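# Shelve the desk flask inside the incubator, then close it

## Task

Move the flask on the desk onto the single free spot on an incubator shelf. It must rest flat on the shelf surface, keep the face that was up on the desk facing up, and nothing of it may overhang the shelf's front edge. Finish with the incubator fully closed: glass door shut completely, its latch rotated to horizontal, and outer door shut completely. Other flasks may be pushed slightly to make space, but each must stay within about a finger's width of its original spot, lie flat on a shelf (not on another flask), and keep the same face up. No flask may reach the floor, neither door may be flung open or banged shut, and the robot must not topple or finish leaning.

## Robot and tools

ROBOT. TidyBot++: a mobile base 0.54 m long, 0.50 m wide, 0.38 m tall on four driven casters, carrying one seven-joint arm with a two-finger gripper. The shoulder sits 0.12 m ahead of the base centre and 0.68 m above the floor. Segments: upper arm 0.42 m, forearm 0.31 m, hand 0.31 m. Cameras: base_camera (pinhole, 644x364) and wrist_camera (fisheye, 644x476, looking along the hand). The arm starts folded, hand pointing down; a downward hand reaches at most about 0.94 m high, and only near the base.

FRAMES. All positions in metres. Base frame: origin on the floor below the base centre, x ahead, y to the left, z up. hand_pose is the midpoint between the finger pads, in this frame; the hand's own z axis runs out along the fingers and the fingers separate along its y axis. The odometry frame equals the base frame as it was when the scene began. base_odometry only integrates wheel rotation (slip looks like travel); heading is in radians, left positive, -3.142 to 3.142. base_tilt is in degrees, forward and right positive.

TOOL move. Optional arguments:
- base: object with any of translate_m (forward positive, -2 to 2 m), strafe_m (left positive, -2 to 2 m), rotate_rad (counter-clockwise seen from above positive, -6.3 to 6.3 rad). These are relative offsets, measured along the base's axes from where it last reported itself (or from where it is, if a move was still running).
- joints: absolute angles in radians by name. joint_1_rad (any angle; whole arm about vertical, positive is clockwise from above), joint_2_rad (-2.249 to 2.249; shoulder, 0 = upper arm vertical, positive leans forward), joint_3_rad (any angle; upper-arm twist), joint_4_rad (-2.579 to 2.579; elbow, 0 straight, negative bends forward when joint_3 is 3.14), joint_5_rad (any; forearm twist), joint_6_rad (-2.099 to 2.099; wrist bend), joint_7_rad (any; hand twist, positive counter-clockwise from above with hand down, at 1.57 fingers open left/right). gripper_pos: 0 fully open to 1 fully closed; gap roughly 85 x (1 - gripper_pos) mm. Unlimited joints take the short way round, so turn far in steps under half a turn.
- target: one list of seven numbers [x, y, z, qw, qx, qy, qz], an absolute hand pose in the base frame (metres plus unit quaternion). With target, joints may contain only gripper_pos.
- speeds: caps for this action only: translate_m and strafe_m 0.05 to 0.5 m/s, rotate_rad 0.1 to 1.57 rad/s. When translating and strafing together, put the speed under just one key.
- cameras: list of base_camera, wrist_camera or all; omitted means all, [] means none.
- blocking: true/omitted returns when everything is at rest; false returns in about half a second while motion continues. A later move overrides only what it names.
A move without an action just reports state and images.

TOOL wait: seconds from 0 to 10, plus cameras. Returns early once running moves settle.
TOOL stop: brakes all your running motions; optional cameras.
TOOL zoom_image: camera (base_camera or wrist_camera) and region [x0, y0, x1, y1] in pixels, top-left origin, at most 504 by 504.
TOOL finished_scene: scene = the number of the scene being ended; irreversible, and the goal must hold afterwards without the robot.

RESULT LINES. "move" reads done or the worst status. base_status, joint_status, hand_status give each motion's outcome: done, moving, off_target (rested away from target, maybe still pressing), not_followed, contact_stop or time_out (unplanned stops that cancel the rest of the reply's move/wait/finished_scene calls), stopped, torque_fault, limit_stop_at_motor_heat. Hand done means within 10 mm and 2 degrees. hand_target is where the joint targets would put the hand; "joint command not followed" / "pose unreachable" mean a safety check held the arm back (with a "cause:"). motor_effort is percent of max torque, peak in brackets. on_its_own lists uncommanded behaviour. "pictures" names the images' order. Motor temperatures per joint; MOTOR HOT appears at 60 °C, and at 75 °C the arm goes limp for 30-60 s. ARM HIT flags the arm striking itself or the base.

PRACTICAL NOTES. Hand targets usually land within about 3 cm; fix by adding (wanted - measured) position to the last target. To hold the hand still, resend hand_target, not hand_pose. Loads make the arm sag; never command a loaded joint to its present reading. The arm does not avoid furniture and keeps pushing when blocked; a torque overrun freezes the arm for 10 s. Avoid snagging the raised arm while driving or turning, and avoid swinging an outstretched arm sideways: the robot can tip. Backing away rights a slight lean. Open and close the doors slowly, never let go of a moving door or flask, never lift a flask over the floor unsupported, and do not clamp hard on a flask still resting on a surface. Loose objects may get occasional small pushes from outside.

Each tool is called after ">>>" as name(argument=value, ...) on one line, values as JSON.

## Session

>>> move()

Scene clock: 0.00 s.
Motor temperatures (°C): [32 21 24 32 35 36 39]
base_odometry: x=+0.000 y=+0.000 heading=+0.000
base_tilt: forward=+0.1 right=-0.3
base_status: not commanded
joint_positions: joint_1_rad=+0.042 joint_2_rad=-0.342 joint_3_rad=+3.141 joint_4_rad=-2.506 joint_5_rad=-0.027 joint_6_rad=-0.916 joint_7_rad=+1.559 gripper_pos=+0.000
joint_status: not commanded
motor_effort: joint_1_rad=+0 joint_2_rad=-1 joint_3_rad=+0 joint_4_rad=+15 joint_5_rad=+1 joint_6_rad=+1 joint_7_rad=+1
hand_pose: x=+0.2581 y=+0.0022 z=+0.5919 quat_wxyz=(-0.010, +0.999, -0.034, +0.031) (m; base frame)
hand_target: x=+0.2583 y=+0.0022 z=+0.5920 quat_wxyz=(-0.010, +0.999, -0.034, +0.031) (m; base frame)
hand_status: not commanded
pictures: base_camera, wrist_camera

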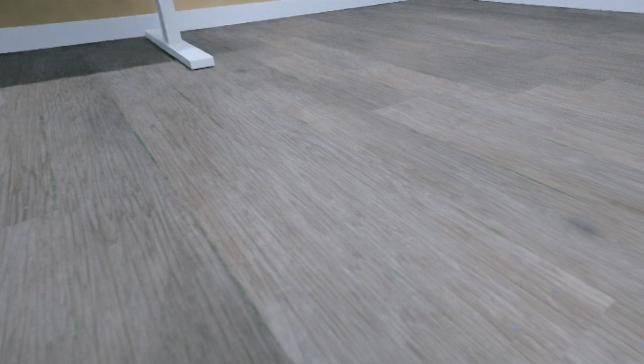

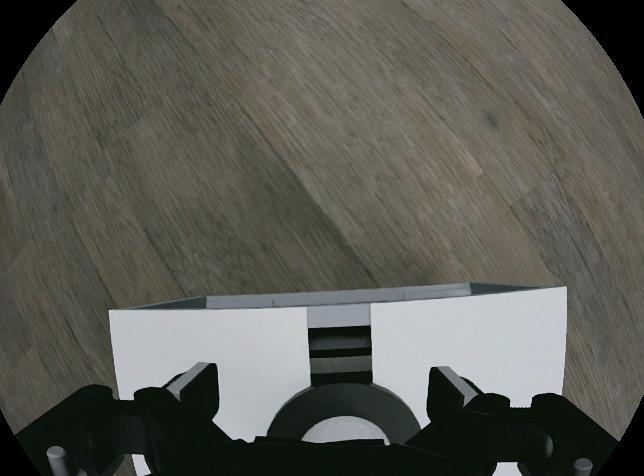

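>>> move(joints={"joint_6_rad": 0.5})

>>> move(base={"rotate_rad": 1.0})

>>> move(base={"rotate_rad": 1.0})

Scene clock: 7.93 s.
Motor temperatures (°C): [32 21 24 32 35 36 39]
move: done
base_odometry: x=+0.000 y=+0.000 heading=+0.000
base_tilt: forward=+0.1 right=-0.3
base_status: not commanded
joint_positions: joint_1_rad=+0.042 joint_2_rad=-0.342 joint_3_rad=+3.141 joint_4_rad=-2.506 joint_5_rad=-0.027 joint_6_rad=+0.451 joint_7_rad=+1.559 gripper_pos=+0.000
joint_status: all done
motor_effort: joint_1_rad=+0(1) joint_2_rad=-7(7) joint_3_rad=-1(1) joint_4_rad=+19(20) joint_5_rad=+1(1) joint_6_rad=+9(9) joint_7_rad=+0(1)
hand_pose: x=+0.5462 y=-0.0197 z=+0.8585 quat_wxyz=(+0.006, +0.755, -0.033, +0.655) (m; base frame)
hand_target: x=+0.5481 y=-0.0201 z=+0.8739 quat_wxyz=(+0.007, +0.738, -0.032, +0.674) (m; base frame)
hand_status: not commanded
pictures: base_camera, wrist_camera

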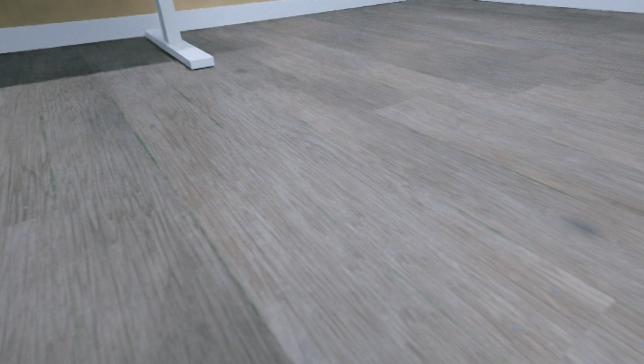

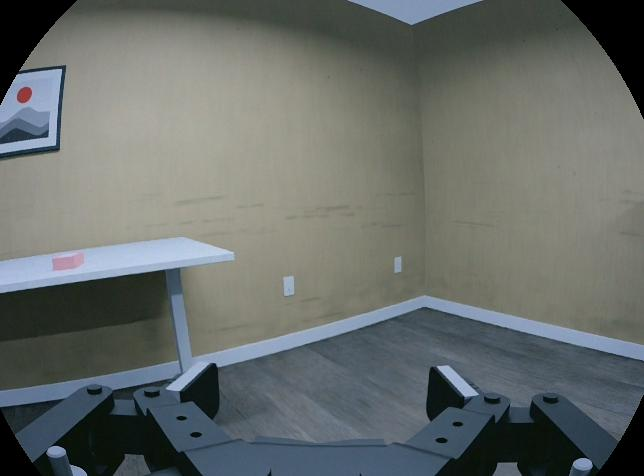

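Scene clock: 9.87 s.
Motor temperatures (°C): [32 21 24 32 35 36 39]
move: done
base_odometry: x=+0.000 y=+0.000 heading=+1.000
base_tilt: forward=+0.1 right=-0.4
base_status: done
joint_positions: joint_1_rad=+0.042 joint_2_rad=-0.342 joint_3_rad=+3.141 joint_4_rad=-2.506 joint_5_rad=-0.027 joint_6_rad=+0.451 joint_7_rad=+1.559 gripper_pos=+0.000
joint_status: not commanded
motor_effort: joint_1_rad=-1(2) joint_2_rad=-7(7) joint_3_rad=+0(2) joint_4_rad=+19(20) joint_5_rad=+0(1) joint_6_rad=+9(9) joint_7_rad=+1(1)
hand_pose: x=+0.5462 y=-0.0196 z=+0.8586 quat_wxyz=(+0.006, +0.755, -0.033, +0.655) (m; base frame)
hand_target: x=+0.5481 y=-0.0201 z=+0.8739 quat_wxyz=(+0.007, +0.738, -0.032, +0.674) (m; base frame)
hand_status: not commanded
pictures: base_camera, wrist_camera

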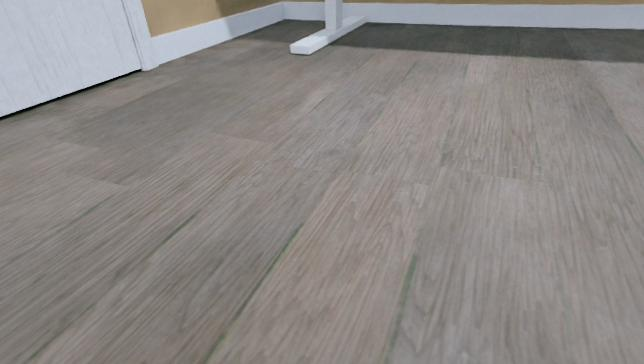

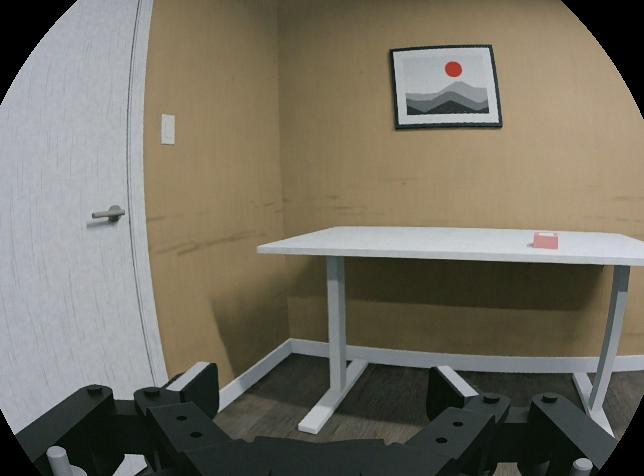

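Scene clock: 11.77 s.
Motor temperatures (°C): [32 21 24 32 35 36 39]
move: done
base_odometry: x=+0.000 y=+0.000 heading=+2.000
base_tilt: forward=+0.0 right=-0.3
base_status: done
joint_positions: joint_1_rad=+0.041 joint_2_rad=-0.342 joint_3_rad=+3.141 joint_4_rad=-2.506 joint_5_rad=-0.027 joint_6_rad=+0.451 joint_7_rad=+1.559 gripper_pos=+0.000
joint_status: not commanded
motor_effort: joint_1_rad=+0(2) joint_2_rad=-7(7) joint_3_rad=-1(2) joint_4_rad=+19(20) joint_5_rad=+0(1) joint_6_rad=+9(9) joint_7_rad=+1(1)
hand_pose: x=+0.5462 y=-0.0195 z=+0.8586 quat_wxyz=(+0.006, +0.755, -0.032, +0.655) (m; base frame)
hand_target: x=+0.5481 y=-0.0201 z=+0.8739 quat_wxyz=(+0.007, +0.738, -0.032, +0.674) (m; base frame)
hand_status: not commanded
pictures: base_camera, wrist_camera

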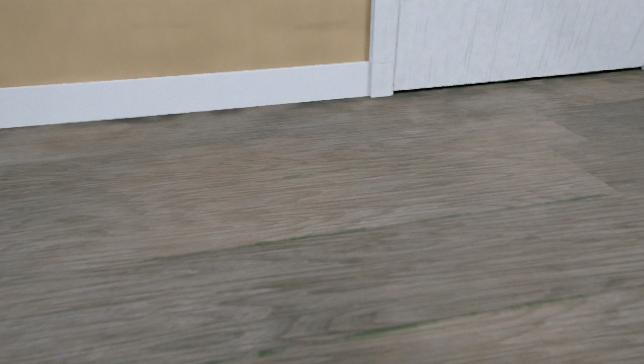

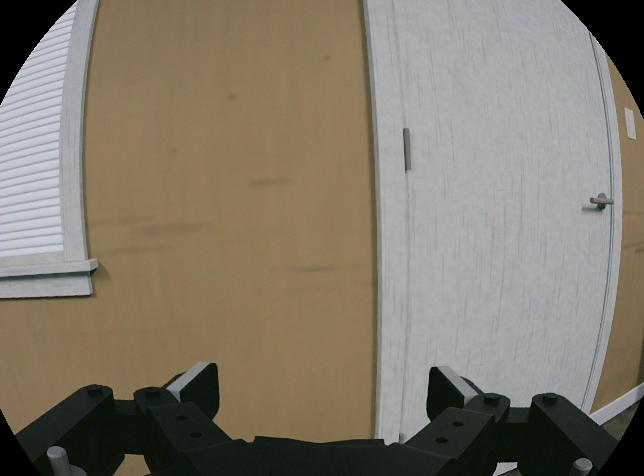

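>>> move(base={"rotate_rad": 1.1}, cameras=["wrist_camera"])

>>> move(base={"rotate_rad": 1.1}, cameras=["wrist_camera"])

Scene clock: 22.43 s.
Motor temperatures (°C): [32 21 24 32 35 36 39]
move: done
base_odometry: x=+0.000 y=+0.000 heading=+3.099
base_tilt: forward=+0.0 right=-0.3
base_status: done
joint_positions: joint_1_rad=+0.041 joint_2_rad=-0.342 joint_3_rad=+3.140 joint_4_rad=-2.506 joint_5_rad=-0.027 joint_6_rad=+0.451 joint_7_rad=+1.559 gripper_pos=+0.000
joint_status: not commanded
motor_effort: joint_1_rad=-1(2) joint_2_rad=-7(7) joint_3_rad=-1(2) joint_4_rad=+19(20) joint_5_rad=+0(1) joint_6_rad=+9(9) joint_7_rad=+1(1)
hand_pose: x=+0.5462 y=-0.0195 z=+0.8586 quat_wxyz=(+0.006, +0.755, -0.032, +0.655) (m; base frame)
hand_target: x=+0.5481 y=-0.0201 z=+0.8739 quat_wxyz=(+0.007, +0.738, -0.032, +0.674) (m; base frame)
hand_status: not commanded
pictures: wrist_camera

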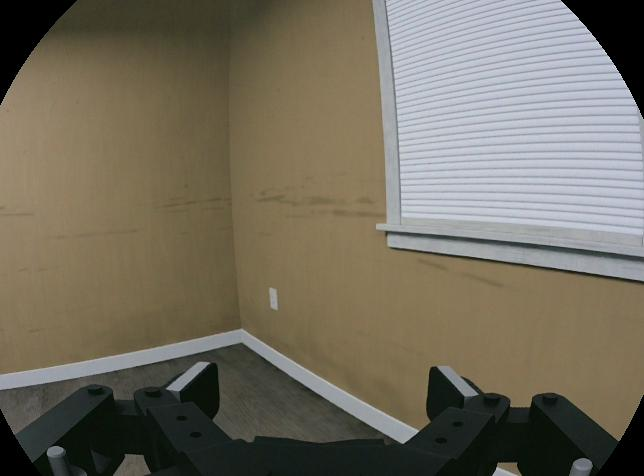

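Scene clock: 24.40 s.
Motor temperatures (°C): [32 21 24 32 35 36 39]
move: done
base_odometry: x=+0.000 y=+0.000 heading=-2.084
base_tilt: forward=+0.0 right=-0.4
base_status: done
joint_positions: joint_1_rad=+0.041 joint_2_rad=-0.342 joint_3_rad=+3.140 joint_4_rad=-2.506 joint_5_rad=-0.027 joint_6_rad=+0.451 joint_7_rad=+1.559 gripper_pos=+0.000
joint_status: not commanded
motor_effort: joint_1_rad=-1(2) joint_2_rad=-6(7) joint_3_rad=+0(2) joint_4_rad=+19(20) joint_5_rad=+1(1) joint_6_rad=+9(9) joint_7_rad=+0(1)
hand_pose: x=+0.5462 y=-0.0194 z=+0.8586 quat_wxyz=(+0.006, +0.755, -0.032, +0.655) (m; base frame)
hand_target: x=+0.5481 y=-0.0201 z=+0.8739 quat_wxyz=(+0.007, +0.738, -0.032, +0.674) (m; base frame)
hand_status: not commanded
pictures: wrist_camera

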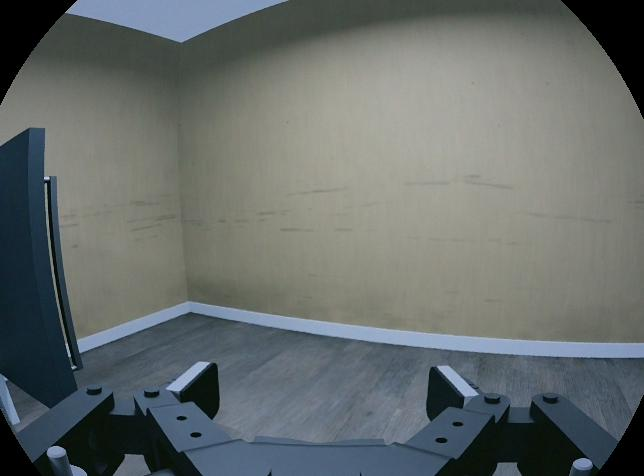

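>>> move(base={"rotate_rad": 0.8})

Scene clock: 28.53 s.
Motor temperatures (°C): [32 21 24 32 35 36 39]
move: done
base_odometry: x=+0.000 y=+0.000 heading=-1.284
base_tilt: forward=+0.0 right=-0.4
base_status: done
joint_positions: joint_1_rad=+0.041 joint_2_rad=-0.342 joint_3_rad=+3.140 joint_4_rad=-2.506 joint_5_rad=-0.027 joint_6_rad=+0.451 joint_7_rad=+1.559 gripper_pos=+0.000
joint_status: not commanded
motor_effort: joint_1_rad=+0(2) joint_2_rad=-6(7) joint_3_rad=-1(2) joint_4_rad=+19(20) joint_5_rad=+0(1) joint_6_rad=+9(9) joint_7_rad=+0(1)
hand_pose: x=+0.5462 y=-0.0193 z=+0.8586 quat_wxyz=(+0.006, +0.755, -0.032, +0.655) (m; base frame)
hand_target: x=+0.5481 y=-0.0201 z=+0.8739 quat_wxyz=(+0.007, +0.738, -0.032, +0.674) (m; base frame)
hand_status: not commanded
pictures: base_camera, wrist_camera

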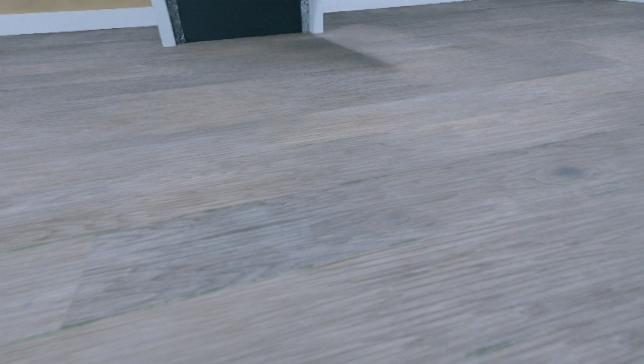

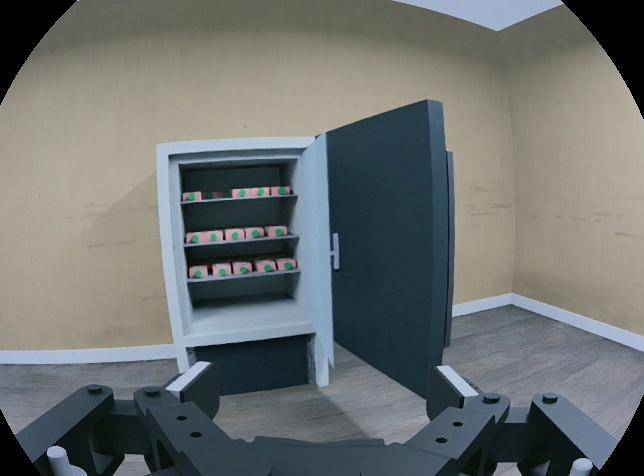

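>>> zoom_image(camera="wrist_camera", region=[150, 130, 470, 400])

>>> zoom_image(camera="wrist_camera", region=[170, 150, 350, 290])

Scaled by 1.575.

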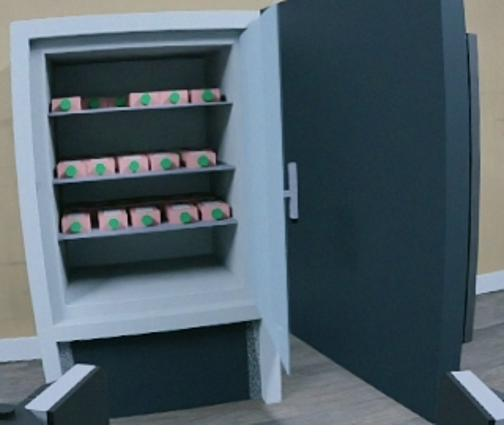

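Scaled by 2.800.

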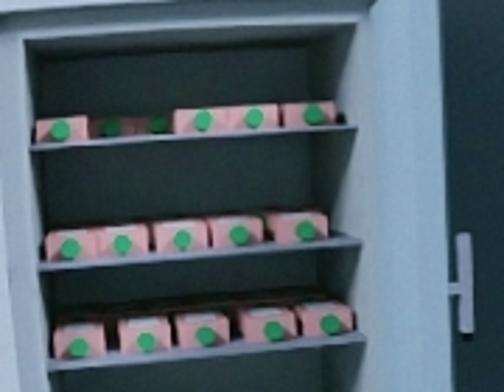

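>>> move(base={"rotate_rad": 2.134}, cameras=[])

>>> move(base={"translate_m": 0.5, "strafe_m": -0.61})

Scene clock: 72.00 s.
Motor temperatures (°C): [32 21 24 32 35 36 39]
move: done
base_odometry: x=+0.000 y=+0.000 heading=+0.849
base_tilt: forward=+0.0 right=-0.3
base_status: done
joint_positions: joint_1_rad=+0.041 joint_2_rad=-0.342 joint_3_rad=+3.140 joint_4_rad=-2.506 joint_5_rad=-0.027 joint_6_rad=+0.452 joint_7_rad=+1.559 gripper_pos=+0.000
joint_status: not commanded
motor_effort: joint_1_rad=+0(2) joint_2_rad=-7(8) joint_3_rad=-1(2) joint_4_rad=+19(20) joint_5_rad=+0(1) joint_6_rad=+9(9) joint_7_rad=+0(1)
hand_pose: x=+0.5462 y=-0.0193 z=+0.8587 quat_wxyz=(+0.006, +0.755, -0.032, +0.655) (m; base frame)
hand_target: x=+0.5481 y=-0.0201 z=+0.8739 quat_wxyz=(+0.007, +0.738, -0.032, +0.674) (m; base frame)
hand_status: not commanded
pictures: none
No camera images: "cameras" was empty.

Scene clock: 75.00 s.
Motor temperatures (°C): [32 21 24 32 35 36 39]
move: done
base_odometry: x=+0.788 y=-0.027 heading=+0.850
base_tilt: forward=+0.1 right=-0.3
base_status: done
joint_positions: joint_1_rad=+0.041 joint_2_rad=-0.342 joint_3_rad=+3.140 joint_4_rad=-2.506 joint_5_rad=-0.027 joint_6_rad=+0.453 joint_7_rad=+1.559 gripper_pos=+0.000
joint_status: not commanded
motor_effort: joint_1_rad=+0(1) joint_2_rad=-7(8) joint_3_rad=+0(2) joint_4_rad=+19(20) joint_5_rad=+0(1) joint_6_rad=+9(9) joint_7_rad=+0(1)
hand_pose: x=+0.5463 y=-0.0194 z=+0.8592 quat_wxyz=(+0.006, +0.754, -0.032, +0.656) (m; base frame)
hand_target: x=+0.5481 y=-0.0201 z=+0.8739 quat_wxyz=(+0.007, +0.738, -0.032, +0.674) (m; base frame)
hand_status: not commanded
pictures: base_camera, wrist_camera

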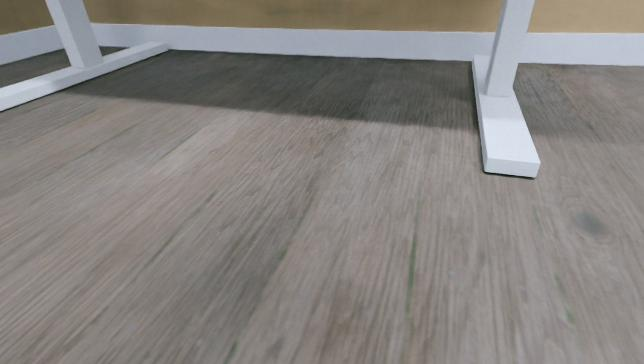

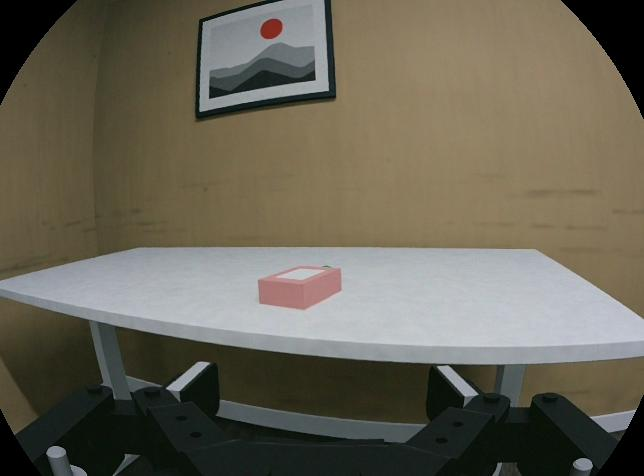

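>>> zoom_image(camera="wrist_camera", region=[220, 240, 380, 330])

Scaled by 3.150.

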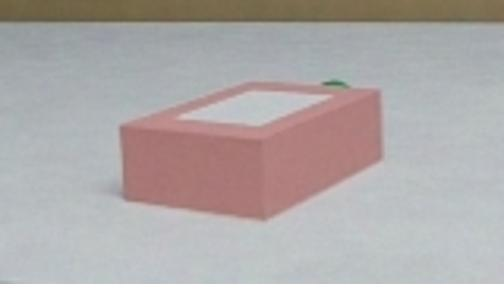

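>>> move(target=[0.5, 0.0, 0.92, 0.0, 1.0, 0.0, 0.0], cameras=[])

>>> move(base={"translate_m": 0.35})

Scene clock: 134.10 s.
Motor temperatures (°C): [32 21 24 32 35 36 39]
move: off_target
base_odometry: x=+0.788 y=-0.027 heading=+0.850
base_tilt: forward=+0.1 right=-0.3
base_status: not commanded
joint_positions: joint_1_rad=-0.006 joint_2_rad=+0.227 joint_3_rad=+3.162 joint_4_rad=-0.886 joint_5_rad=-0.027 joint_6_rad=-1.981 joint_7_rad=+1.559 gripper_pos=+0.000
joint_status: not commanded
motor_effort: joint_1_rad=+0(1) joint_2_rad=-24(24) joint_3_rad=-1(2) joint_4_rad=+15(21) joint_5_rad=+0(1) joint_6_rad=+1(9) joint_7_rad=+0(1)
hand_pose: x=+0.5109 y=+0.0046 z=+0.9197 quat_wxyz=(-0.010, +1.000, -0.007, +0.024) (m; base frame)
hand_target: x=+0.5000 y=+0.0000 z=+0.9200 quat_wxyz=(+0.000, +1.000, +0.000, +0.000) (m; base frame)
hand_status: off_target (0.012 m and 3.1 deg from the pose sent, 0.079 m and 82.1 deg at the start)
pictures: none
No camera images: "cameras" was empty.

Scene clock: 136.03 s.
Motor temperatures (°C): [32 21 24 32 35 36 39]
move: done
base_odometry: x=+1.020 y=+0.236 heading=+0.849
base_tilt: forward=+0.0 right=-0.3
base_status: done
joint_positions: joint_1_rad=-0.007 joint_2_rad=+0.252 joint_3_rad=+3.163 joint_4_rad=-0.883 joint_5_rad=-0.027 joint_6_rad=-1.989 joint_7_rad=+1.559 gripper_pos=+0.000
joint_status: not commanded
motor_effort: joint_1_rad=-1(1) joint_2_rad=-25(29) joint_3_rad=-1(2) joint_4_rad=+15(16) joint_5_rad=+0(1) joint_6_rad=+0(2) joint_7_rad=+0(1)
hand_pose: x=+0.5148 y=+0.0048 z=+0.9106 quat_wxyz=(-0.009, +1.000, -0.007, +0.009) (m; base frame)
hand_target: x=+0.5000 y=+0.0000 z=+0.9200 quat_wxyz=(+0.000, +1.000, +0.000, +0.000) (m; base frame)
hand_status: not commanded
pictures: base_camera, wrist_camera

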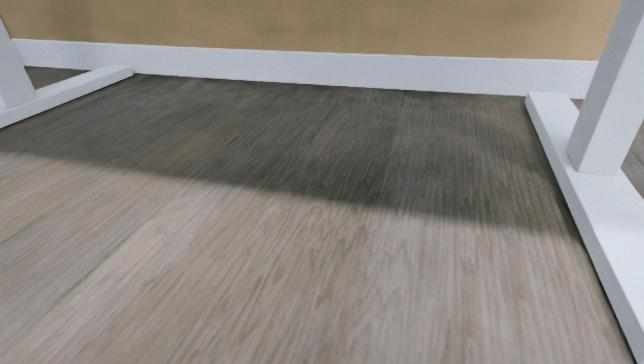

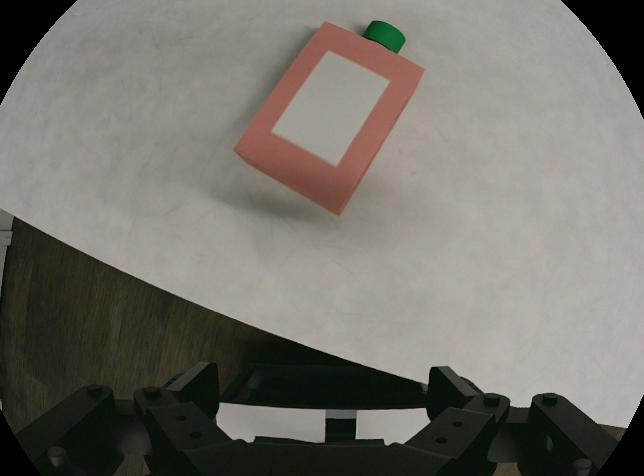

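>>> move(base={"translate_m": 0.0, "strafe_m": 0.15}, cameras=[])

>>> move(base={"translate_m": 0.15}, cameras=[])

>>> move(target=[0.54, -0.18, 0.91, 0, 0.9737, -0.228, 0])

Scene clock: 176.70 s.
Motor temperatures (°C): [32 21 24 32 35 35 39]
move: done
base_odometry: x=+0.907 y=+0.335 heading=+0.849
base_tilt: forward=+0.1 right=-0.3
base_status: done
joint_positions: joint_1_rad=-0.025 joint_2_rad=+0.252 joint_3_rad=+3.170 joint_4_rad=-0.883 joint_5_rad=-0.027 joint_6_rad=-1.989 joint_7_rad=+1.559 gripper_pos=+0.000
joint_status: not commanded
motor_effort: joint_1_rad=+0(3) joint_2_rad=-25(25) joint_3_rad=-1(3) joint_4_rad=+16(16) joint_5_rad=+0(1) joint_6_rad=+1(1) joint_7_rad=+1(1)
hand_pose: x=+0.5147 y=+0.0096 z=+0.9106 quat_wxyz=(-0.009, +1.000, -0.001, +0.009) (m; base frame)
hand_target: x=+0.5000 y=+0.0000 z=+0.9200 quat_wxyz=(+0.000, +1.000, +0.000, +0.000) (m; base frame)
hand_status: not commanded
pictures: none
No camera images: "cameras" was empty.

Scene clock: 178.13 s.
Motor temperatures (°C): [32 21 24 32 35 35 39]
move: done
base_odometry: x=+1.006 y=+0.448 heading=+0.850
base_tilt: forward=+0.1 right=-0.3
base_status: done
joint_positions: joint_1_rad=-0.025 joint_2_rad=+0.254 joint_3_rad=+3.170 joint_4_rad=-0.883 joint_5_rad=-0.027 joint_6_rad=-1.991 joint_7_rad=+1.559 gripper_pos=+0.000
joint_status: not commanded
motor_effort: joint_1_rad=+0(2) joint_2_rad=-24(29) joint_3_rad=-1(2) joint_4_rad=+15(17) joint_5_rad=+0(1) joint_6_rad=+1(2) joint_7_rad=+1(1)
hand_pose: x=+0.5146 y=+0.0096 z=+0.9101 quat_wxyz=(-0.009, +1.000, -0.001, +0.007) (m; base frame)
hand_target: x=+0.5000 y=+0.0000 z=+0.9200 quat_wxyz=(+0.000, +1.000, +0.000, +0.000) (m; base frame)
hand_status: not commanded
pictures: none
No camera images: "cameras" was empty.

Scene clock: 179.63 s.
Motor temperatures (°C): [32 21 24 32 35 35 39]
move: off_target
base_odometry: x=+1.006 y=+0.448 heading=+0.850
base_tilt: forward=+0.1 right=-0.3
base_status: not commanded
joint_positions: joint_1_rad=+0.348 joint_2_rad=+0.466 joint_3_rad=+3.265 joint_4_rad=-0.579 joint_5_rad=-0.027 joint_6_rad=-2.036 joint_7_rad=+1.559 gripper_pos=+0.000
joint_status: not commanded
motor_effort: joint_1_rad=+0(3) joint_2_rad=-32(33) joint_3_rad=-1(2) joint_4_rad=+15(16) joint_5_rad=+1(1) joint_6_rad=+1(1) joint_7_rad=+0(1)
hand_pose: x=+0.5594 y=-0.1934 z=+0.9050 quat_wxyz=(+0.023, +0.974, -0.225, +0.028) (m; base frame)
hand_target: x=+0.5491 y=-0.1843 z=+0.9102 quat_wxyz=(+0.003, +0.974, -0.228, +0.016) (m; base frame)
hand_status: off_target (0.024 m and 4.1 deg from the pose sent, 0.191 m and 26.2 deg at the start; a joint's target at an end of its range on 37 of 37 steps)
pictures: base_camera, wrist_camera

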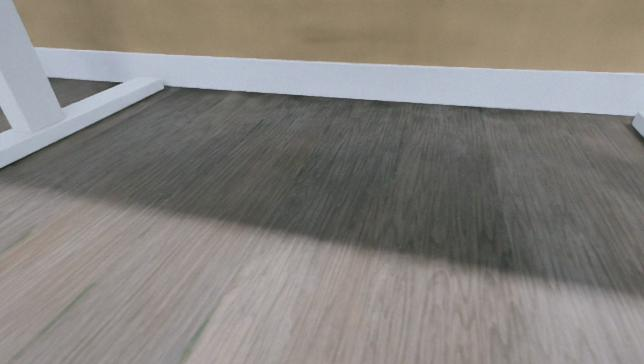

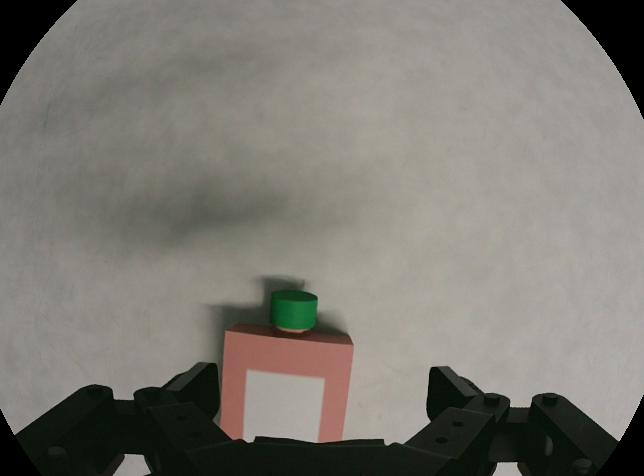

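>>> move(target=[0.590, -0.193, 0.83, 0, 0.9737, -0.228, 0], cameras=["wrist_camera"])

Scene clock: 206.03 s.
Motor temperatures (°C): [32 21 24 32 35 35 39]
move: off_target
base_odometry: x=+1.006 y=+0.448 heading=+0.850
base_tilt: forward=+0.0 right=-0.3
base_status: not commanded
joint_positions: joint_1_rad=+0.347 joint_2_rad=+0.527 joint_3_rad=+3.265 joint_4_rad=-0.741 joint_5_rad=-0.027 joint_6_rad=-1.926 joint_7_rad=+1.559 gripper_pos=+0.000
joint_status: not commanded
motor_effort: joint_1_rad=-1(1) joint_2_rad=-34(37) joint_3_rad=+0(1) joint_4_rad=+16(17) joint_5_rad=+0(1) joint_6_rad=+0(1) joint_7_rad=+1(1)
hand_pose: x=+0.5729 y=-0.2011 z=+0.8287 quat_wxyz=(+0.012, +0.973, -0.227, -0.028) (m; base frame)
hand_target: x=+0.5900 y=-0.1930 z=+0.8300 quat_wxyz=(+0.000, +0.974, -0.228, +0.000) (m; base frame)
hand_status: off_target (0.019 m and 3.5 deg from the pose sent, 0.081 m and 4.1 deg at the start)
pictures: wrist_camera

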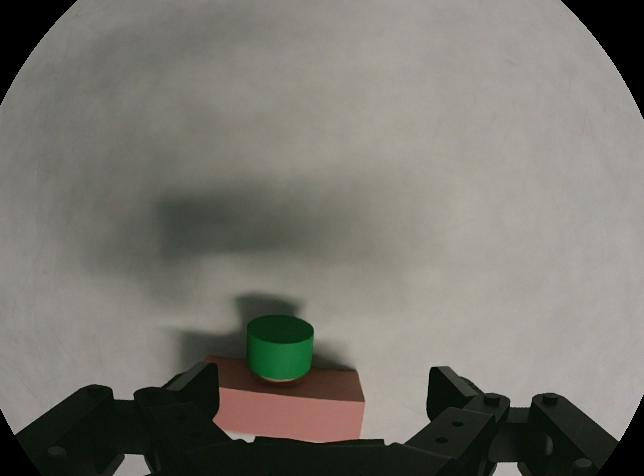

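>>> move(target=[0.603, -0.180, 0.82, 0, 0.9737, -0.228, 0], cameras=["wrist_camera"])

Scene clock: 217.47 s.
Motor temperatures (°C): [32 21 24 32 35 35 39]
move: off_target
base_odometry: x=+1.006 y=+0.448 heading=+0.850
base_tilt: forward=+0.2 right=-0.3
base_status: not commanded
joint_positions: joint_1_rad=+0.311 joint_2_rad=+0.530 joint_3_rad=+3.265 joint_4_rad=-0.745 joint_5_rad=-0.027 joint_6_rad=-1.903 joint_7_rad=+1.556 gripper_pos=+0.000
joint_status: not commanded
motor_effort: joint_1_rad=+0(2) joint_2_rad=-35(36) joint_3_rad=-1(1) joint_4_rad=+16(16) joint_5_rad=+1(1) joint_6_rad=+0(1) joint_7_rad=+1(1)
hand_pose: x=+0.5858 y=-0.1872 z=+0.8254 quat_wxyz=(+0.015, +0.977, -0.211, -0.020) (m; base frame)
hand_target: x=+0.6030 y=-0.1800 z=+0.8200 quat_wxyz=(+0.000, +0.974, -0.228, +0.000) (m; base frame)
hand_status: off_target (0.019 m and 3.5 deg from the pose sent, 0.038 m and 3.5 deg at the start)
pictures: wrist_camera

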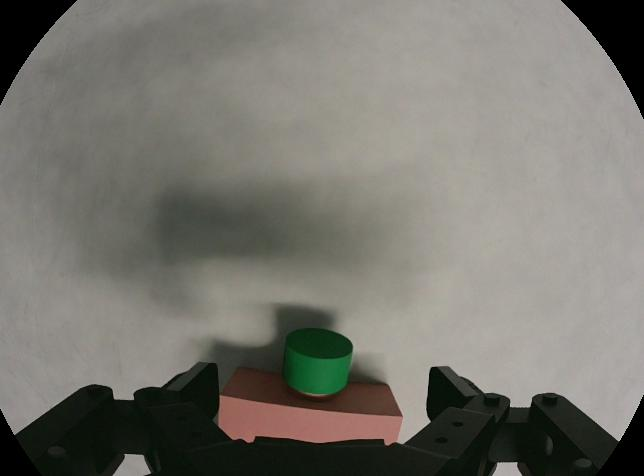

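>>> move(target=[0.605, -0.180, 0.792, 0, 0.9737, -0.228, 0], cameras=["wrist_camera"])

Scene clock: 222.33 s.
Motor temperatures (°C): [32 22 24 32 35 35 39]
move: off_target
base_odometry: x=+1.006 y=+0.448 heading=+0.850
base_tilt: forward=+0.1 right=-0.3
base_status: not commanded
joint_positions: joint_1_rad=+0.306 joint_2_rad=+0.530 joint_3_rad=+3.266 joint_4_rad=-0.865 joint_5_rad=-0.027 joint_6_rad=-1.806 joint_7_rad=+1.556 gripper_pos=+0.000
joint_status: not commanded
motor_effort: joint_1_rad=+0(1) joint_2_rad=-35(37) joint_3_rad=-1(1) joint_4_rad=+16(17) joint_5_rad=+0(1) joint_6_rad=+0(1) joint_7_rad=+0(1)
hand_pose: x=+0.5877 y=-0.1878 z=+0.7895 quat_wxyz=(+0.012, +0.977, -0.211, -0.031) (m; base frame)
hand_target: x=+0.6050 y=-0.1800 z=+0.7920 quat_wxyz=(+0.000, +0.974, -0.228, +0.000) (m; base frame)
hand_status: off_target (0.019 m and 4.3 deg from the pose sent, 0.039 m and 3.5 deg at the start)
pictures: wrist_camera

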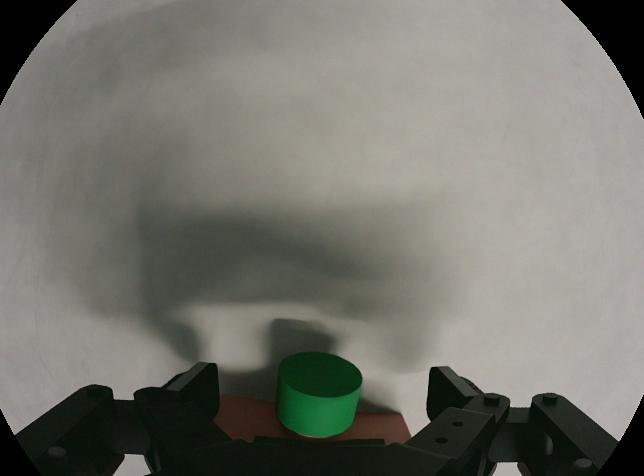

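>>> move(joints={"gripper_pos": 0.75}, cameras=["wrist_camera"])

Scene clock: 231.50 s.
Motor temperatures (°C): [32 22 24 32 35 35 39]
move: off_target
base_odometry: x=+1.006 y=+0.448 heading=+0.850
base_tilt: forward=+0.0 right=-0.3
base_status: not commanded
joint_positions: joint_1_rad=+0.305 joint_2_rad=+0.527 joint_3_rad=+3.266 joint_4_rad=-0.867 joint_5_rad=-0.027 joint_6_rad=-1.803 joint_7_rad=+1.556 gripper_pos=+0.680
joint_status: gripper_pos off_target (ended at +0.680, target +0.750)
motor_effort: joint_1_rad=-1(1) joint_2_rad=-35(35) joint_3_rad=+0(1) joint_4_rad=+16(17) joint_5_rad=+1(1) joint_6_rad=+0(1) joint_7_rad=+1(1)
hand_pose: x=+0.5877 y=-0.1878 z=+0.7902 quat_wxyz=(+0.013, +0.977, -0.211, -0.029) (m; base frame)
hand_target: x=+0.6050 y=-0.1800 z=+0.7920 quat_wxyz=(+0.000, +0.974, -0.228, +0.000) (m; base frame)
hand_status: not commanded
pictures: wrist_camera

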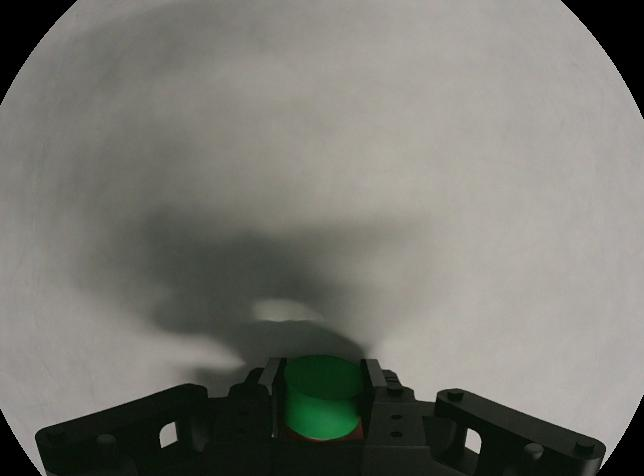

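>>> move(joints={"gripper_pos": 0.9}, cameras=[])

>>> move(target=[0.602, -0.180, 0.852, 0, 0.9737, -0.228, 0], cameras=["wrist_camera"])

>>> move(joints={"joint_7_rad": -1.54}, cameras=["wrist_camera"])

Scene clock: 255.10 s.
Motor temperatures (°C): [32 22 24 32 35 35 39]
move: off_target
base_odometry: x=+1.006 y=+0.448 heading=+0.850
base_tilt: forward=+0.1 right=-0.3
base_status: not commanded
joint_positions: joint_1_rad=+0.305 joint_2_rad=+0.527 joint_3_rad=+3.266 joint_4_rad=-0.867 joint_5_rad=-0.027 joint_6_rad=-1.803 joint_7_rad=+1.556 gripper_pos=+0.680
joint_status: gripper_pos off_target (ended at +0.680, target +0.900)
motor_effort: joint_1_rad=+0(1) joint_2_rad=-34(35) joint_3_rad=+0(1) joint_4_rad=+16(16) joint_5_rad=+1(1) joint_6_rad=+0(0) joint_7_rad=+0(1)
hand_pose: x=+0.5877 y=-0.1878 z=+0.7902 quat_wxyz=(+0.013, +0.977, -0.211, -0.029) (m; base frame)
hand_target: x=+0.6050 y=-0.1800 z=+0.7920 quat_wxyz=(+0.000, +0.974, -0.228, +0.000) (m; base frame)
hand_status: not commanded
pictures: none
No camera images: "cameras" was empty.

Scene clock: 256.77 s.
Motor temperatures (°C): [32 22 24 32 35 35 39]
move: off_target
base_odometry: x=+1.006 y=+0.448 heading=+0.850
base_tilt: forward=+0.0 right=-0.3
base_status: not commanded
joint_positions: joint_1_rad=+0.306 joint_2_rad=+0.568 joint_3_rad=+3.266 joint_4_rad=-0.600 joint_5_rad=-0.027 joint_6_rad=-1.939 joint_7_rad=+1.556 gripper_pos=+0.680
joint_status: not commanded
motor_effort: joint_1_rad=+0(1) joint_2_rad=-36(37) joint_3_rad=+0(1) joint_4_rad=+16(18) joint_5_rad=+1(1) joint_6_rad=+1(1) joint_7_rad=+0(1)
hand_pose: x=+0.6105 y=-0.1918 z=+0.8487 quat_wxyz=(+0.024, +0.978, -0.206, +0.014) (m; base frame)
hand_target: x=+0.6020 y=-0.1800 z=+0.8520 quat_wxyz=(+0.000, +0.974, -0.228, +0.000) (m; base frame)
hand_status: off_target (0.015 m and 4.2 deg from the pose sent, 0.064 m and 4.2 deg at the start)
pictures: wrist_camera

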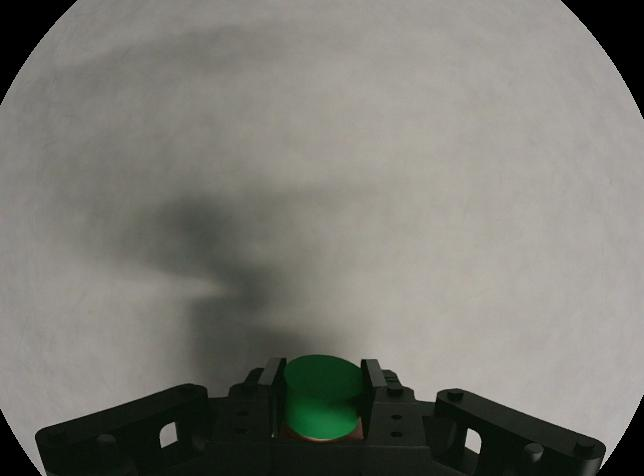

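Scene clock: 260.10 s.
Motor temperatures (°C): [32 22 24 32 35 35 39]
move: done
base_odometry: x=+1.006 y=+0.448 heading=+0.850
base_tilt: forward=+0.0 right=-0.3
base_status: not commanded
joint_positions: joint_1_rad=+0.306 joint_2_rad=+0.569 joint_3_rad=+3.266 joint_4_rad=-0.600 joint_5_rad=-0.027 joint_6_rad=-1.941 joint_7_rad=-1.463 gripper_pos=+0.680
joint_status: all done
motor_effort: joint_1_rad=-1(1) joint_2_rad=-36(37) joint_3_rad=+0(1) joint_4_rad=+16(17) joint_5_rad=+0(1) joint_6_rad=+0(1) joint_7_rad=+0(1)
hand_pose: x=+0.6099 y=-0.1916 z=+0.8486 quat_wxyz=(-0.012, -0.145, -0.989, +0.025) (m; base frame)
hand_target: x=+0.6020 y=-0.1800 z=+0.8520 quat_wxyz=(+0.000, -0.180, -0.984, +0.000) (m; base frame)
hand_status: not commanded
pictures: wrist_camera

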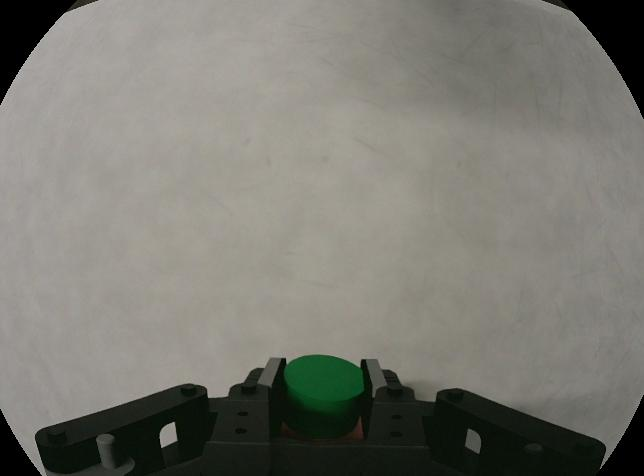

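>>> move(target=[0.602, -0.180, 0.803, -0.014, -0.18, -0.983, -0.041], cameras=["wrist_camera"])

Scene clock: 282.03 s.
Motor temperatures (°C): [32 22 24 32 35 35 39]
move: off_target
base_odometry: x=+1.006 y=+0.448 heading=+0.850
base_tilt: forward=+0.1 right=-0.3
base_status: not commanded
joint_positions: joint_1_rad=+0.151 joint_2_rad=+0.550 joint_3_rad=+3.722 joint_4_rad=-0.858 joint_5_rad=-0.311 joint_6_rad=-1.857 joint_7_rad=-1.429 gripper_pos=+0.681
joint_status: not commanded
motor_effort: joint_1_rad=+0(2) joint_2_rad=-33(37) joint_3_rad=+3(3) joint_4_rad=+14(16) joint_5_rad=+0(1) joint_6_rad=-1(1) joint_7_rad=+0(1)
hand_pose: x=+0.5839 y=-0.1925 z=+0.7976 quat_wxyz=(+0.024, -0.221, -0.975, -0.016) (m; base frame)
hand_target: x=+0.6020 y=-0.1800 z=+0.8030 quat_wxyz=(-0.014, -0.180, -0.983, -0.041) (m; base frame)
hand_status: off_target (0.023 m and 7.1 deg from the pose sent, 0.048 m and 8.6 deg at the start)
pictures: wrist_camera

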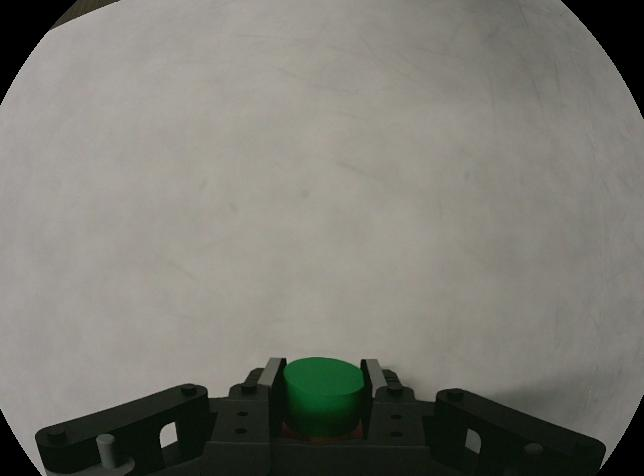

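>>> move(target=[0.602, -0.180, 0.793, -0.014, -0.18, -0.983, -0.041], cameras=["wrist_camera"])

Scene clock: 295.67 s.
Motor temperatures (°C): [32 22 24 32 35 35 39]
move: off_target
base_odometry: x=+1.006 y=+0.448 heading=+0.850
base_tilt: forward=+0.1 right=-0.2
base_status: not commanded
joint_positions: joint_1_rad=+0.135 joint_2_rad=+0.537 joint_3_rad=+3.740 joint_4_rad=-0.901 joint_5_rad=-0.315 joint_6_rad=-1.823 joint_7_rad=-1.420 gripper_pos=+0.681
joint_status: not commanded
motor_effort: joint_1_rad=+0(1) joint_2_rad=-32(33) joint_3_rad=+2(3) joint_4_rad=+15(15) joint_5_rad=-1(1) joint_6_rad=-1(1) joint_7_rad=+0(1)
hand_pose: x=+0.5826 y=-0.1924 z=+0.7922 quat_wxyz=(+0.020, -0.222, -0.975, -0.017) (m; base frame)
hand_target: x=+0.6020 y=-0.1800 z=+0.7930 quat_wxyz=(-0.014, -0.180, -0.983, -0.041) (m; base frame)
hand_status: off_target (0.023 m and 6.8 deg from the pose sent, 0.022 m and 7.1 deg at the start)
pictures: wrist_camera

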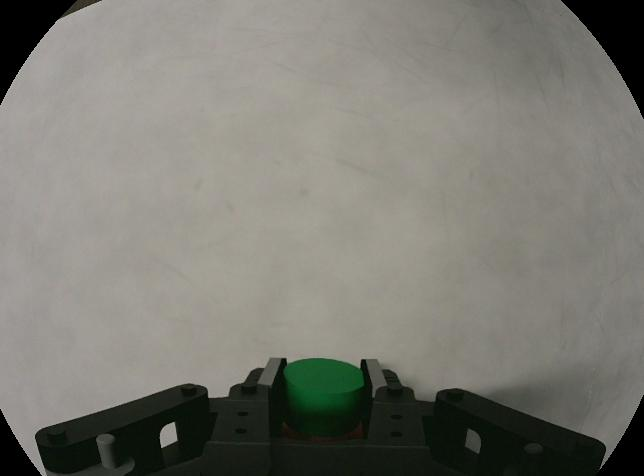

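>>> move(joints={"gripper_pos": 0.64}, cameras=[])

>>> move(joints={"gripper_pos": 0.3}, cameras=["wrist_camera"])

Scene clock: 300.33 s.
Motor temperatures (°C): [32 22 24 32 35 35 39]
move: done
base_odometry: x=+1.006 y=+0.448 heading=+0.850
base_tilt: forward=+0.1 right=-0.3
base_status: not commanded
joint_positions: joint_1_rad=+0.135 joint_2_rad=+0.537 joint_3_rad=+3.740 joint_4_rad=-0.906 joint_5_rad=-0.316 joint_6_rad=-1.823 joint_7_rad=-1.420 gripper_pos=+0.640
joint_status: all done
motor_effort: joint_1_rad=+0(1) joint_2_rad=-34(34) joint_3_rad=+2(3) joint_4_rad=+15(16) joint_5_rad=+0(1) joint_6_rad=+0(1) joint_7_rad=+0(1)
hand_pose: x=+0.5815 y=-0.1918 z=+0.7907 quat_wxyz=(+0.022, -0.223, -0.975, -0.018) (m; base frame)
hand_target: x=+0.6020 y=-0.1800 z=+0.7930 quat_wxyz=(-0.014, -0.180, -0.983, -0.041) (m; base frame)
hand_status: not commanded
pictures: none
No camera images: "cameras" was empty.

Scene clock: 301.07 s.
Motor temperatures (°C): [32 22 24 32 35 35 39]
move: done
base_odometry: x=+1.006 y=+0.448 heading=+0.850
base_tilt: forward=+0.1 right=-0.3
base_status: not commanded
joint_positions: joint_1_rad=+0.135 joint_2_rad=+0.537 joint_3_rad=+3.740 joint_4_rad=-0.906 joint_5_rad=-0.317 joint_6_rad=-1.823 joint_7_rad=-1.420 gripper_pos=+0.300
joint_status: all done
motor_effort: joint_1_rad=+0(1) joint_2_rad=-34(34) joint_3_rad=+3(3) joint_4_rad=+15(16) joint_5_rad=+0(1) joint_6_rad=+0(1) joint_7_rad=+1(1)
hand_pose: x=+0.5816 y=-0.1916 z=+0.7907 quat_wxyz=(+0.022, -0.222, -0.975, -0.018) (m; base frame)
hand_target: x=+0.6020 y=-0.1800 z=+0.7930 quat_wxyz=(-0.014, -0.180, -0.983, -0.041) (m; base frame)
hand_status: not commanded
pictures: wrist_camera

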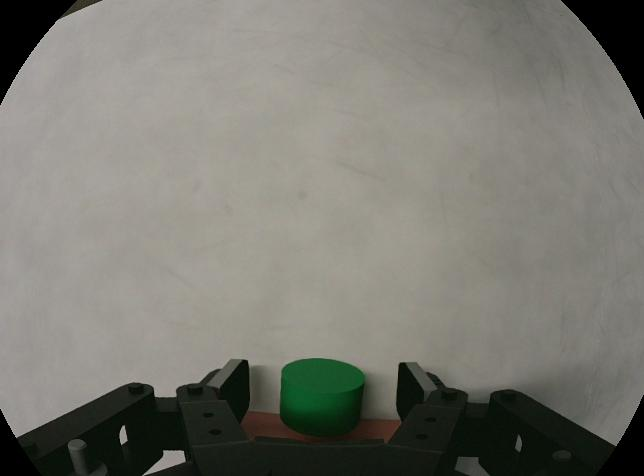

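>>> move(target=[0.602, -0.180, 0.88, -0.014, -0.18, -0.983, -0.041], joints={"gripper_pos": 0.0}, cameras=[])

>>> move(joints={"joint_7_rad": 1.55}, base={"translate_m": -0.15}, cameras=["wrist_camera"])

>>> move(target=[0.59, -0.13, 0.90, 0.1104, 0.8447, -0.1911, 0.4877], cameras=["wrist_camera"])

Scene clock: 324.90 s.
Motor temperatures (°C): [32 22 24 31 35 35 39]
move: off_target
base_odometry: x=+1.006 y=+0.448 heading=+0.850
base_tilt: forward=+0.2 right=-0.3
base_status: not commanded
joint_positions: joint_1_rad=+0.301 joint_2_rad=+0.613 joint_3_rad=+3.561 joint_4_rad=-0.420 joint_5_rad=-0.317 joint_6_rad=-2.034 joint_7_rad=-1.420 gripper_pos=+0.000
joint_status: all done
motor_effort: joint_1_rad=+0(1) joint_2_rad=-36(36) joint_3_rad=+0(3) joint_4_rad=+13(16) joint_5_rad=+0(1) joint_6_rad=+1(1) joint_7_rad=+1(1)
hand_pose: x=+0.6199 y=-0.2054 z=+0.8807 quat_wxyz=(-0.052, -0.164, -0.985, +0.001) (m; base frame)
hand_target: x=+0.6154 y=-0.1864 z=+0.8804 quat_wxyz=(-0.037, -0.181, -0.982, -0.035) (m; base frame)
hand_status: off_target (0.031 m and 6.7 deg from the pose sent, 0.092 m and 6.9 deg at the start; a joint's target at an end of its range on 44 of 44 steps)
pictures: none
No camera images: "cameras" was empty.

Scene clock: 328.20 s.
Motor temperatures (°C): [32 22 24 31 35 35 39]
move: done
base_odometry: x=+0.907 y=+0.335 heading=+0.850
base_tilt: forward=+0.0 right=-0.3
base_status: done
joint_positions: joint_1_rad=+0.313 joint_2_rad=+0.625 joint_3_rad=+3.558 joint_4_rad=-0.417 joint_5_rad=-0.317 joint_6_rad=-2.043 joint_7_rad=+1.473 gripper_pos=+0.000
joint_status: all done
motor_effort: joint_1_rad=-1(3) joint_2_rad=-37(40) joint_3_rad=+0(1) joint_4_rad=+14(15) joint_5_rad=+0(1) joint_6_rad=+1(2) joint_7_rad=+1(1)
hand_pose: x=+0.6177 y=-0.2102 z=+0.8750 quat_wxyz=(-0.007, +0.956, -0.289, +0.042) (m; base frame)
hand_target: x=+0.6154 y=-0.1864 z=+0.8804 quat_wxyz=(-0.037, +0.972, -0.230, +0.035) (m; base frame)
hand_status: not commanded
pictures: wrist_camera

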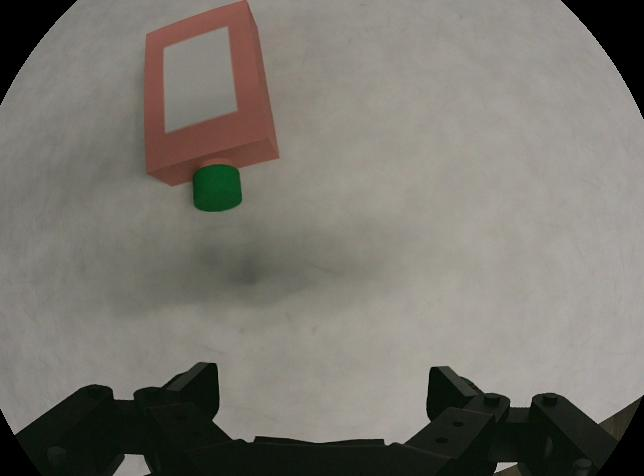

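Scene clock: 331.27 s.
Motor temperatures (°C): [32 22 24 31 35 35 39]
move: off_target
base_odometry: x=+0.907 y=+0.335 heading=+0.850
base_tilt: forward=+0.1 right=-0.4
base_status: not commanded
joint_positions: joint_1_rad=+0.388 joint_2_rad=-0.184 joint_3_rad=+2.903 joint_4_rad=-1.874 joint_5_rad=+0.426 joint_6_rad=-0.538 joint_7_rad=+1.004 gripper_pos=+0.000
joint_status: not commanded
motor_effort: joint_1_rad=+0(2) joint_2_rad=-13(37) joint_3_rad=+0(1) joint_4_rad=+20(22) joint_5_rad=+2(3) joint_6_rad=+6(7) joint_7_rad=+1(1)
hand_pose: x=+0.5864 y=-0.1285 z=+0.8815 quat_wxyz=(+0.104, +0.862, -0.191, +0.457) (m; base frame)
hand_target: x=+0.5900 y=-0.1300 z=+0.9000 quat_wxyz=(+0.110, +0.845, -0.191, +0.488) (m; base frame)
hand_status: off_target (0.019 m and 4.1 deg from the pose sent, 0.088 m and 56.0 deg at the start)
pictures: wrist_camera

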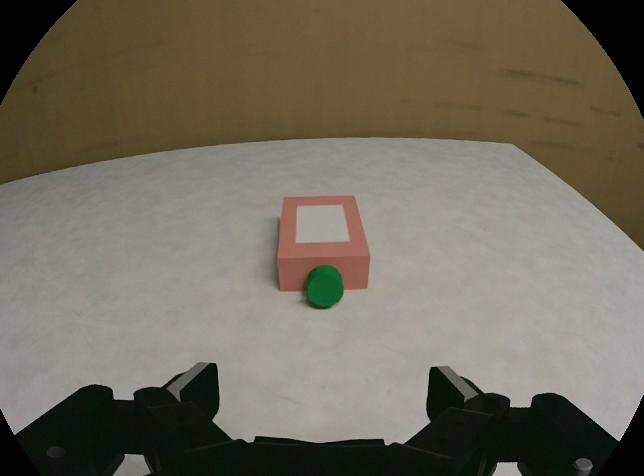

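>>> move(target=[0.675, -0.172, 0.845, 0.1104, 0.8447, -0.1911, 0.4877], cameras=["wrist_camera"])

Scene clock: 355.30 s.
Motor temperatures (°C): [31 22 24 31 35 35 39]
move: off_target
base_odometry: x=+0.907 y=+0.335 heading=+0.850
base_tilt: forward=+0.1 right=-0.3
base_status: not commanded
joint_positions: joint_1_rad=-0.010 joint_2_rad=+0.037 joint_3_rad=+3.338 joint_4_rad=-1.874 joint_5_rad=+0.727 joint_6_rad=-0.353 joint_7_rad=+0.733 gripper_pos=+0.000
joint_status: not commanded
motor_effort: joint_1_rad=+0(1) joint_2_rad=-21(22) joint_3_rad=-1(2) joint_4_rad=+20(21) joint_5_rad=+2(3) joint_6_rad=+5(7) joint_7_rad=+0(1)
hand_pose: x=+0.6590 y=-0.1721 z=+0.8250 quat_wxyz=(+0.116, +0.860, -0.195, +0.458) (m; base frame)
hand_target: x=+0.6750 y=-0.1720 z=+0.8450 quat_wxyz=(+0.110, +0.845, -0.191, +0.488) (m; base frame)
hand_status: off_target (0.026 m and 3.9 deg from the pose sent, 0.105 m and 4.1 deg at the start)
pictures: wrist_camera

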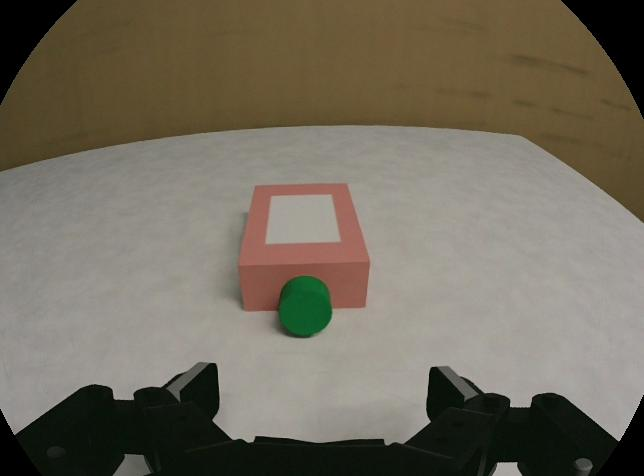

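>>> move(target=[0.757, -0.201, 0.815, 0.1104, 0.8447, -0.1911, 0.4877], cameras=["wrist_camera"])

Scene clock: 368.20 s.
Motor temperatures (°C): [31 22 24 31 35 35 39]
move: off_target
base_odometry: x=+0.907 y=+0.335 heading=+0.850
base_tilt: forward=+0.1 right=-0.3
base_status: not commanded
joint_positions: joint_1_rad=-0.212 joint_2_rad=+0.285 joint_3_rad=+3.701 joint_4_rad=-1.717 joint_5_rad=+0.180 joint_6_rad=-0.216 joint_7_rad=+1.196 gripper_pos=+0.000
joint_status: not commanded
motor_effort: joint_1_rad=+0(1) joint_2_rad=-27(29) joint_3_rad=+2(3) joint_4_rad=+20(21) joint_5_rad=+0(3) joint_6_rad=+7(7) joint_7_rad=+1(1)
hand_pose: x=+0.7410 y=-0.2039 z=+0.7930 quat_wxyz=(+0.113, +0.857, -0.205, +0.458) (m; base frame)
hand_target: x=+0.7570 y=-0.2010 z=+0.8150 quat_wxyz=(+0.110, +0.845, -0.191, +0.488) (m; base frame)
hand_status: off_target (0.027 m and 4.0 deg from the pose sent, 0.103 m and 3.9 deg at the start)
pictures: wrist_camera

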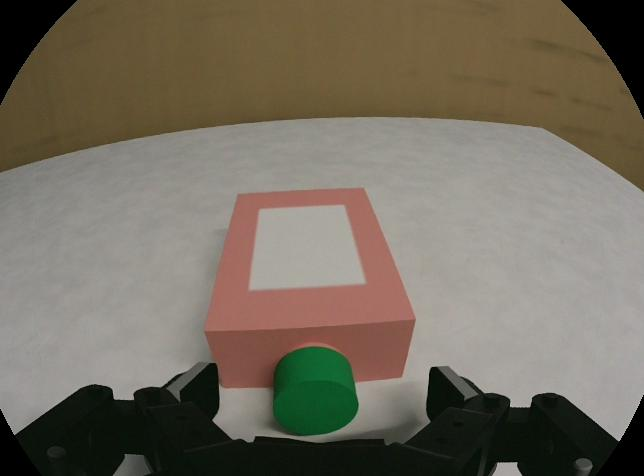

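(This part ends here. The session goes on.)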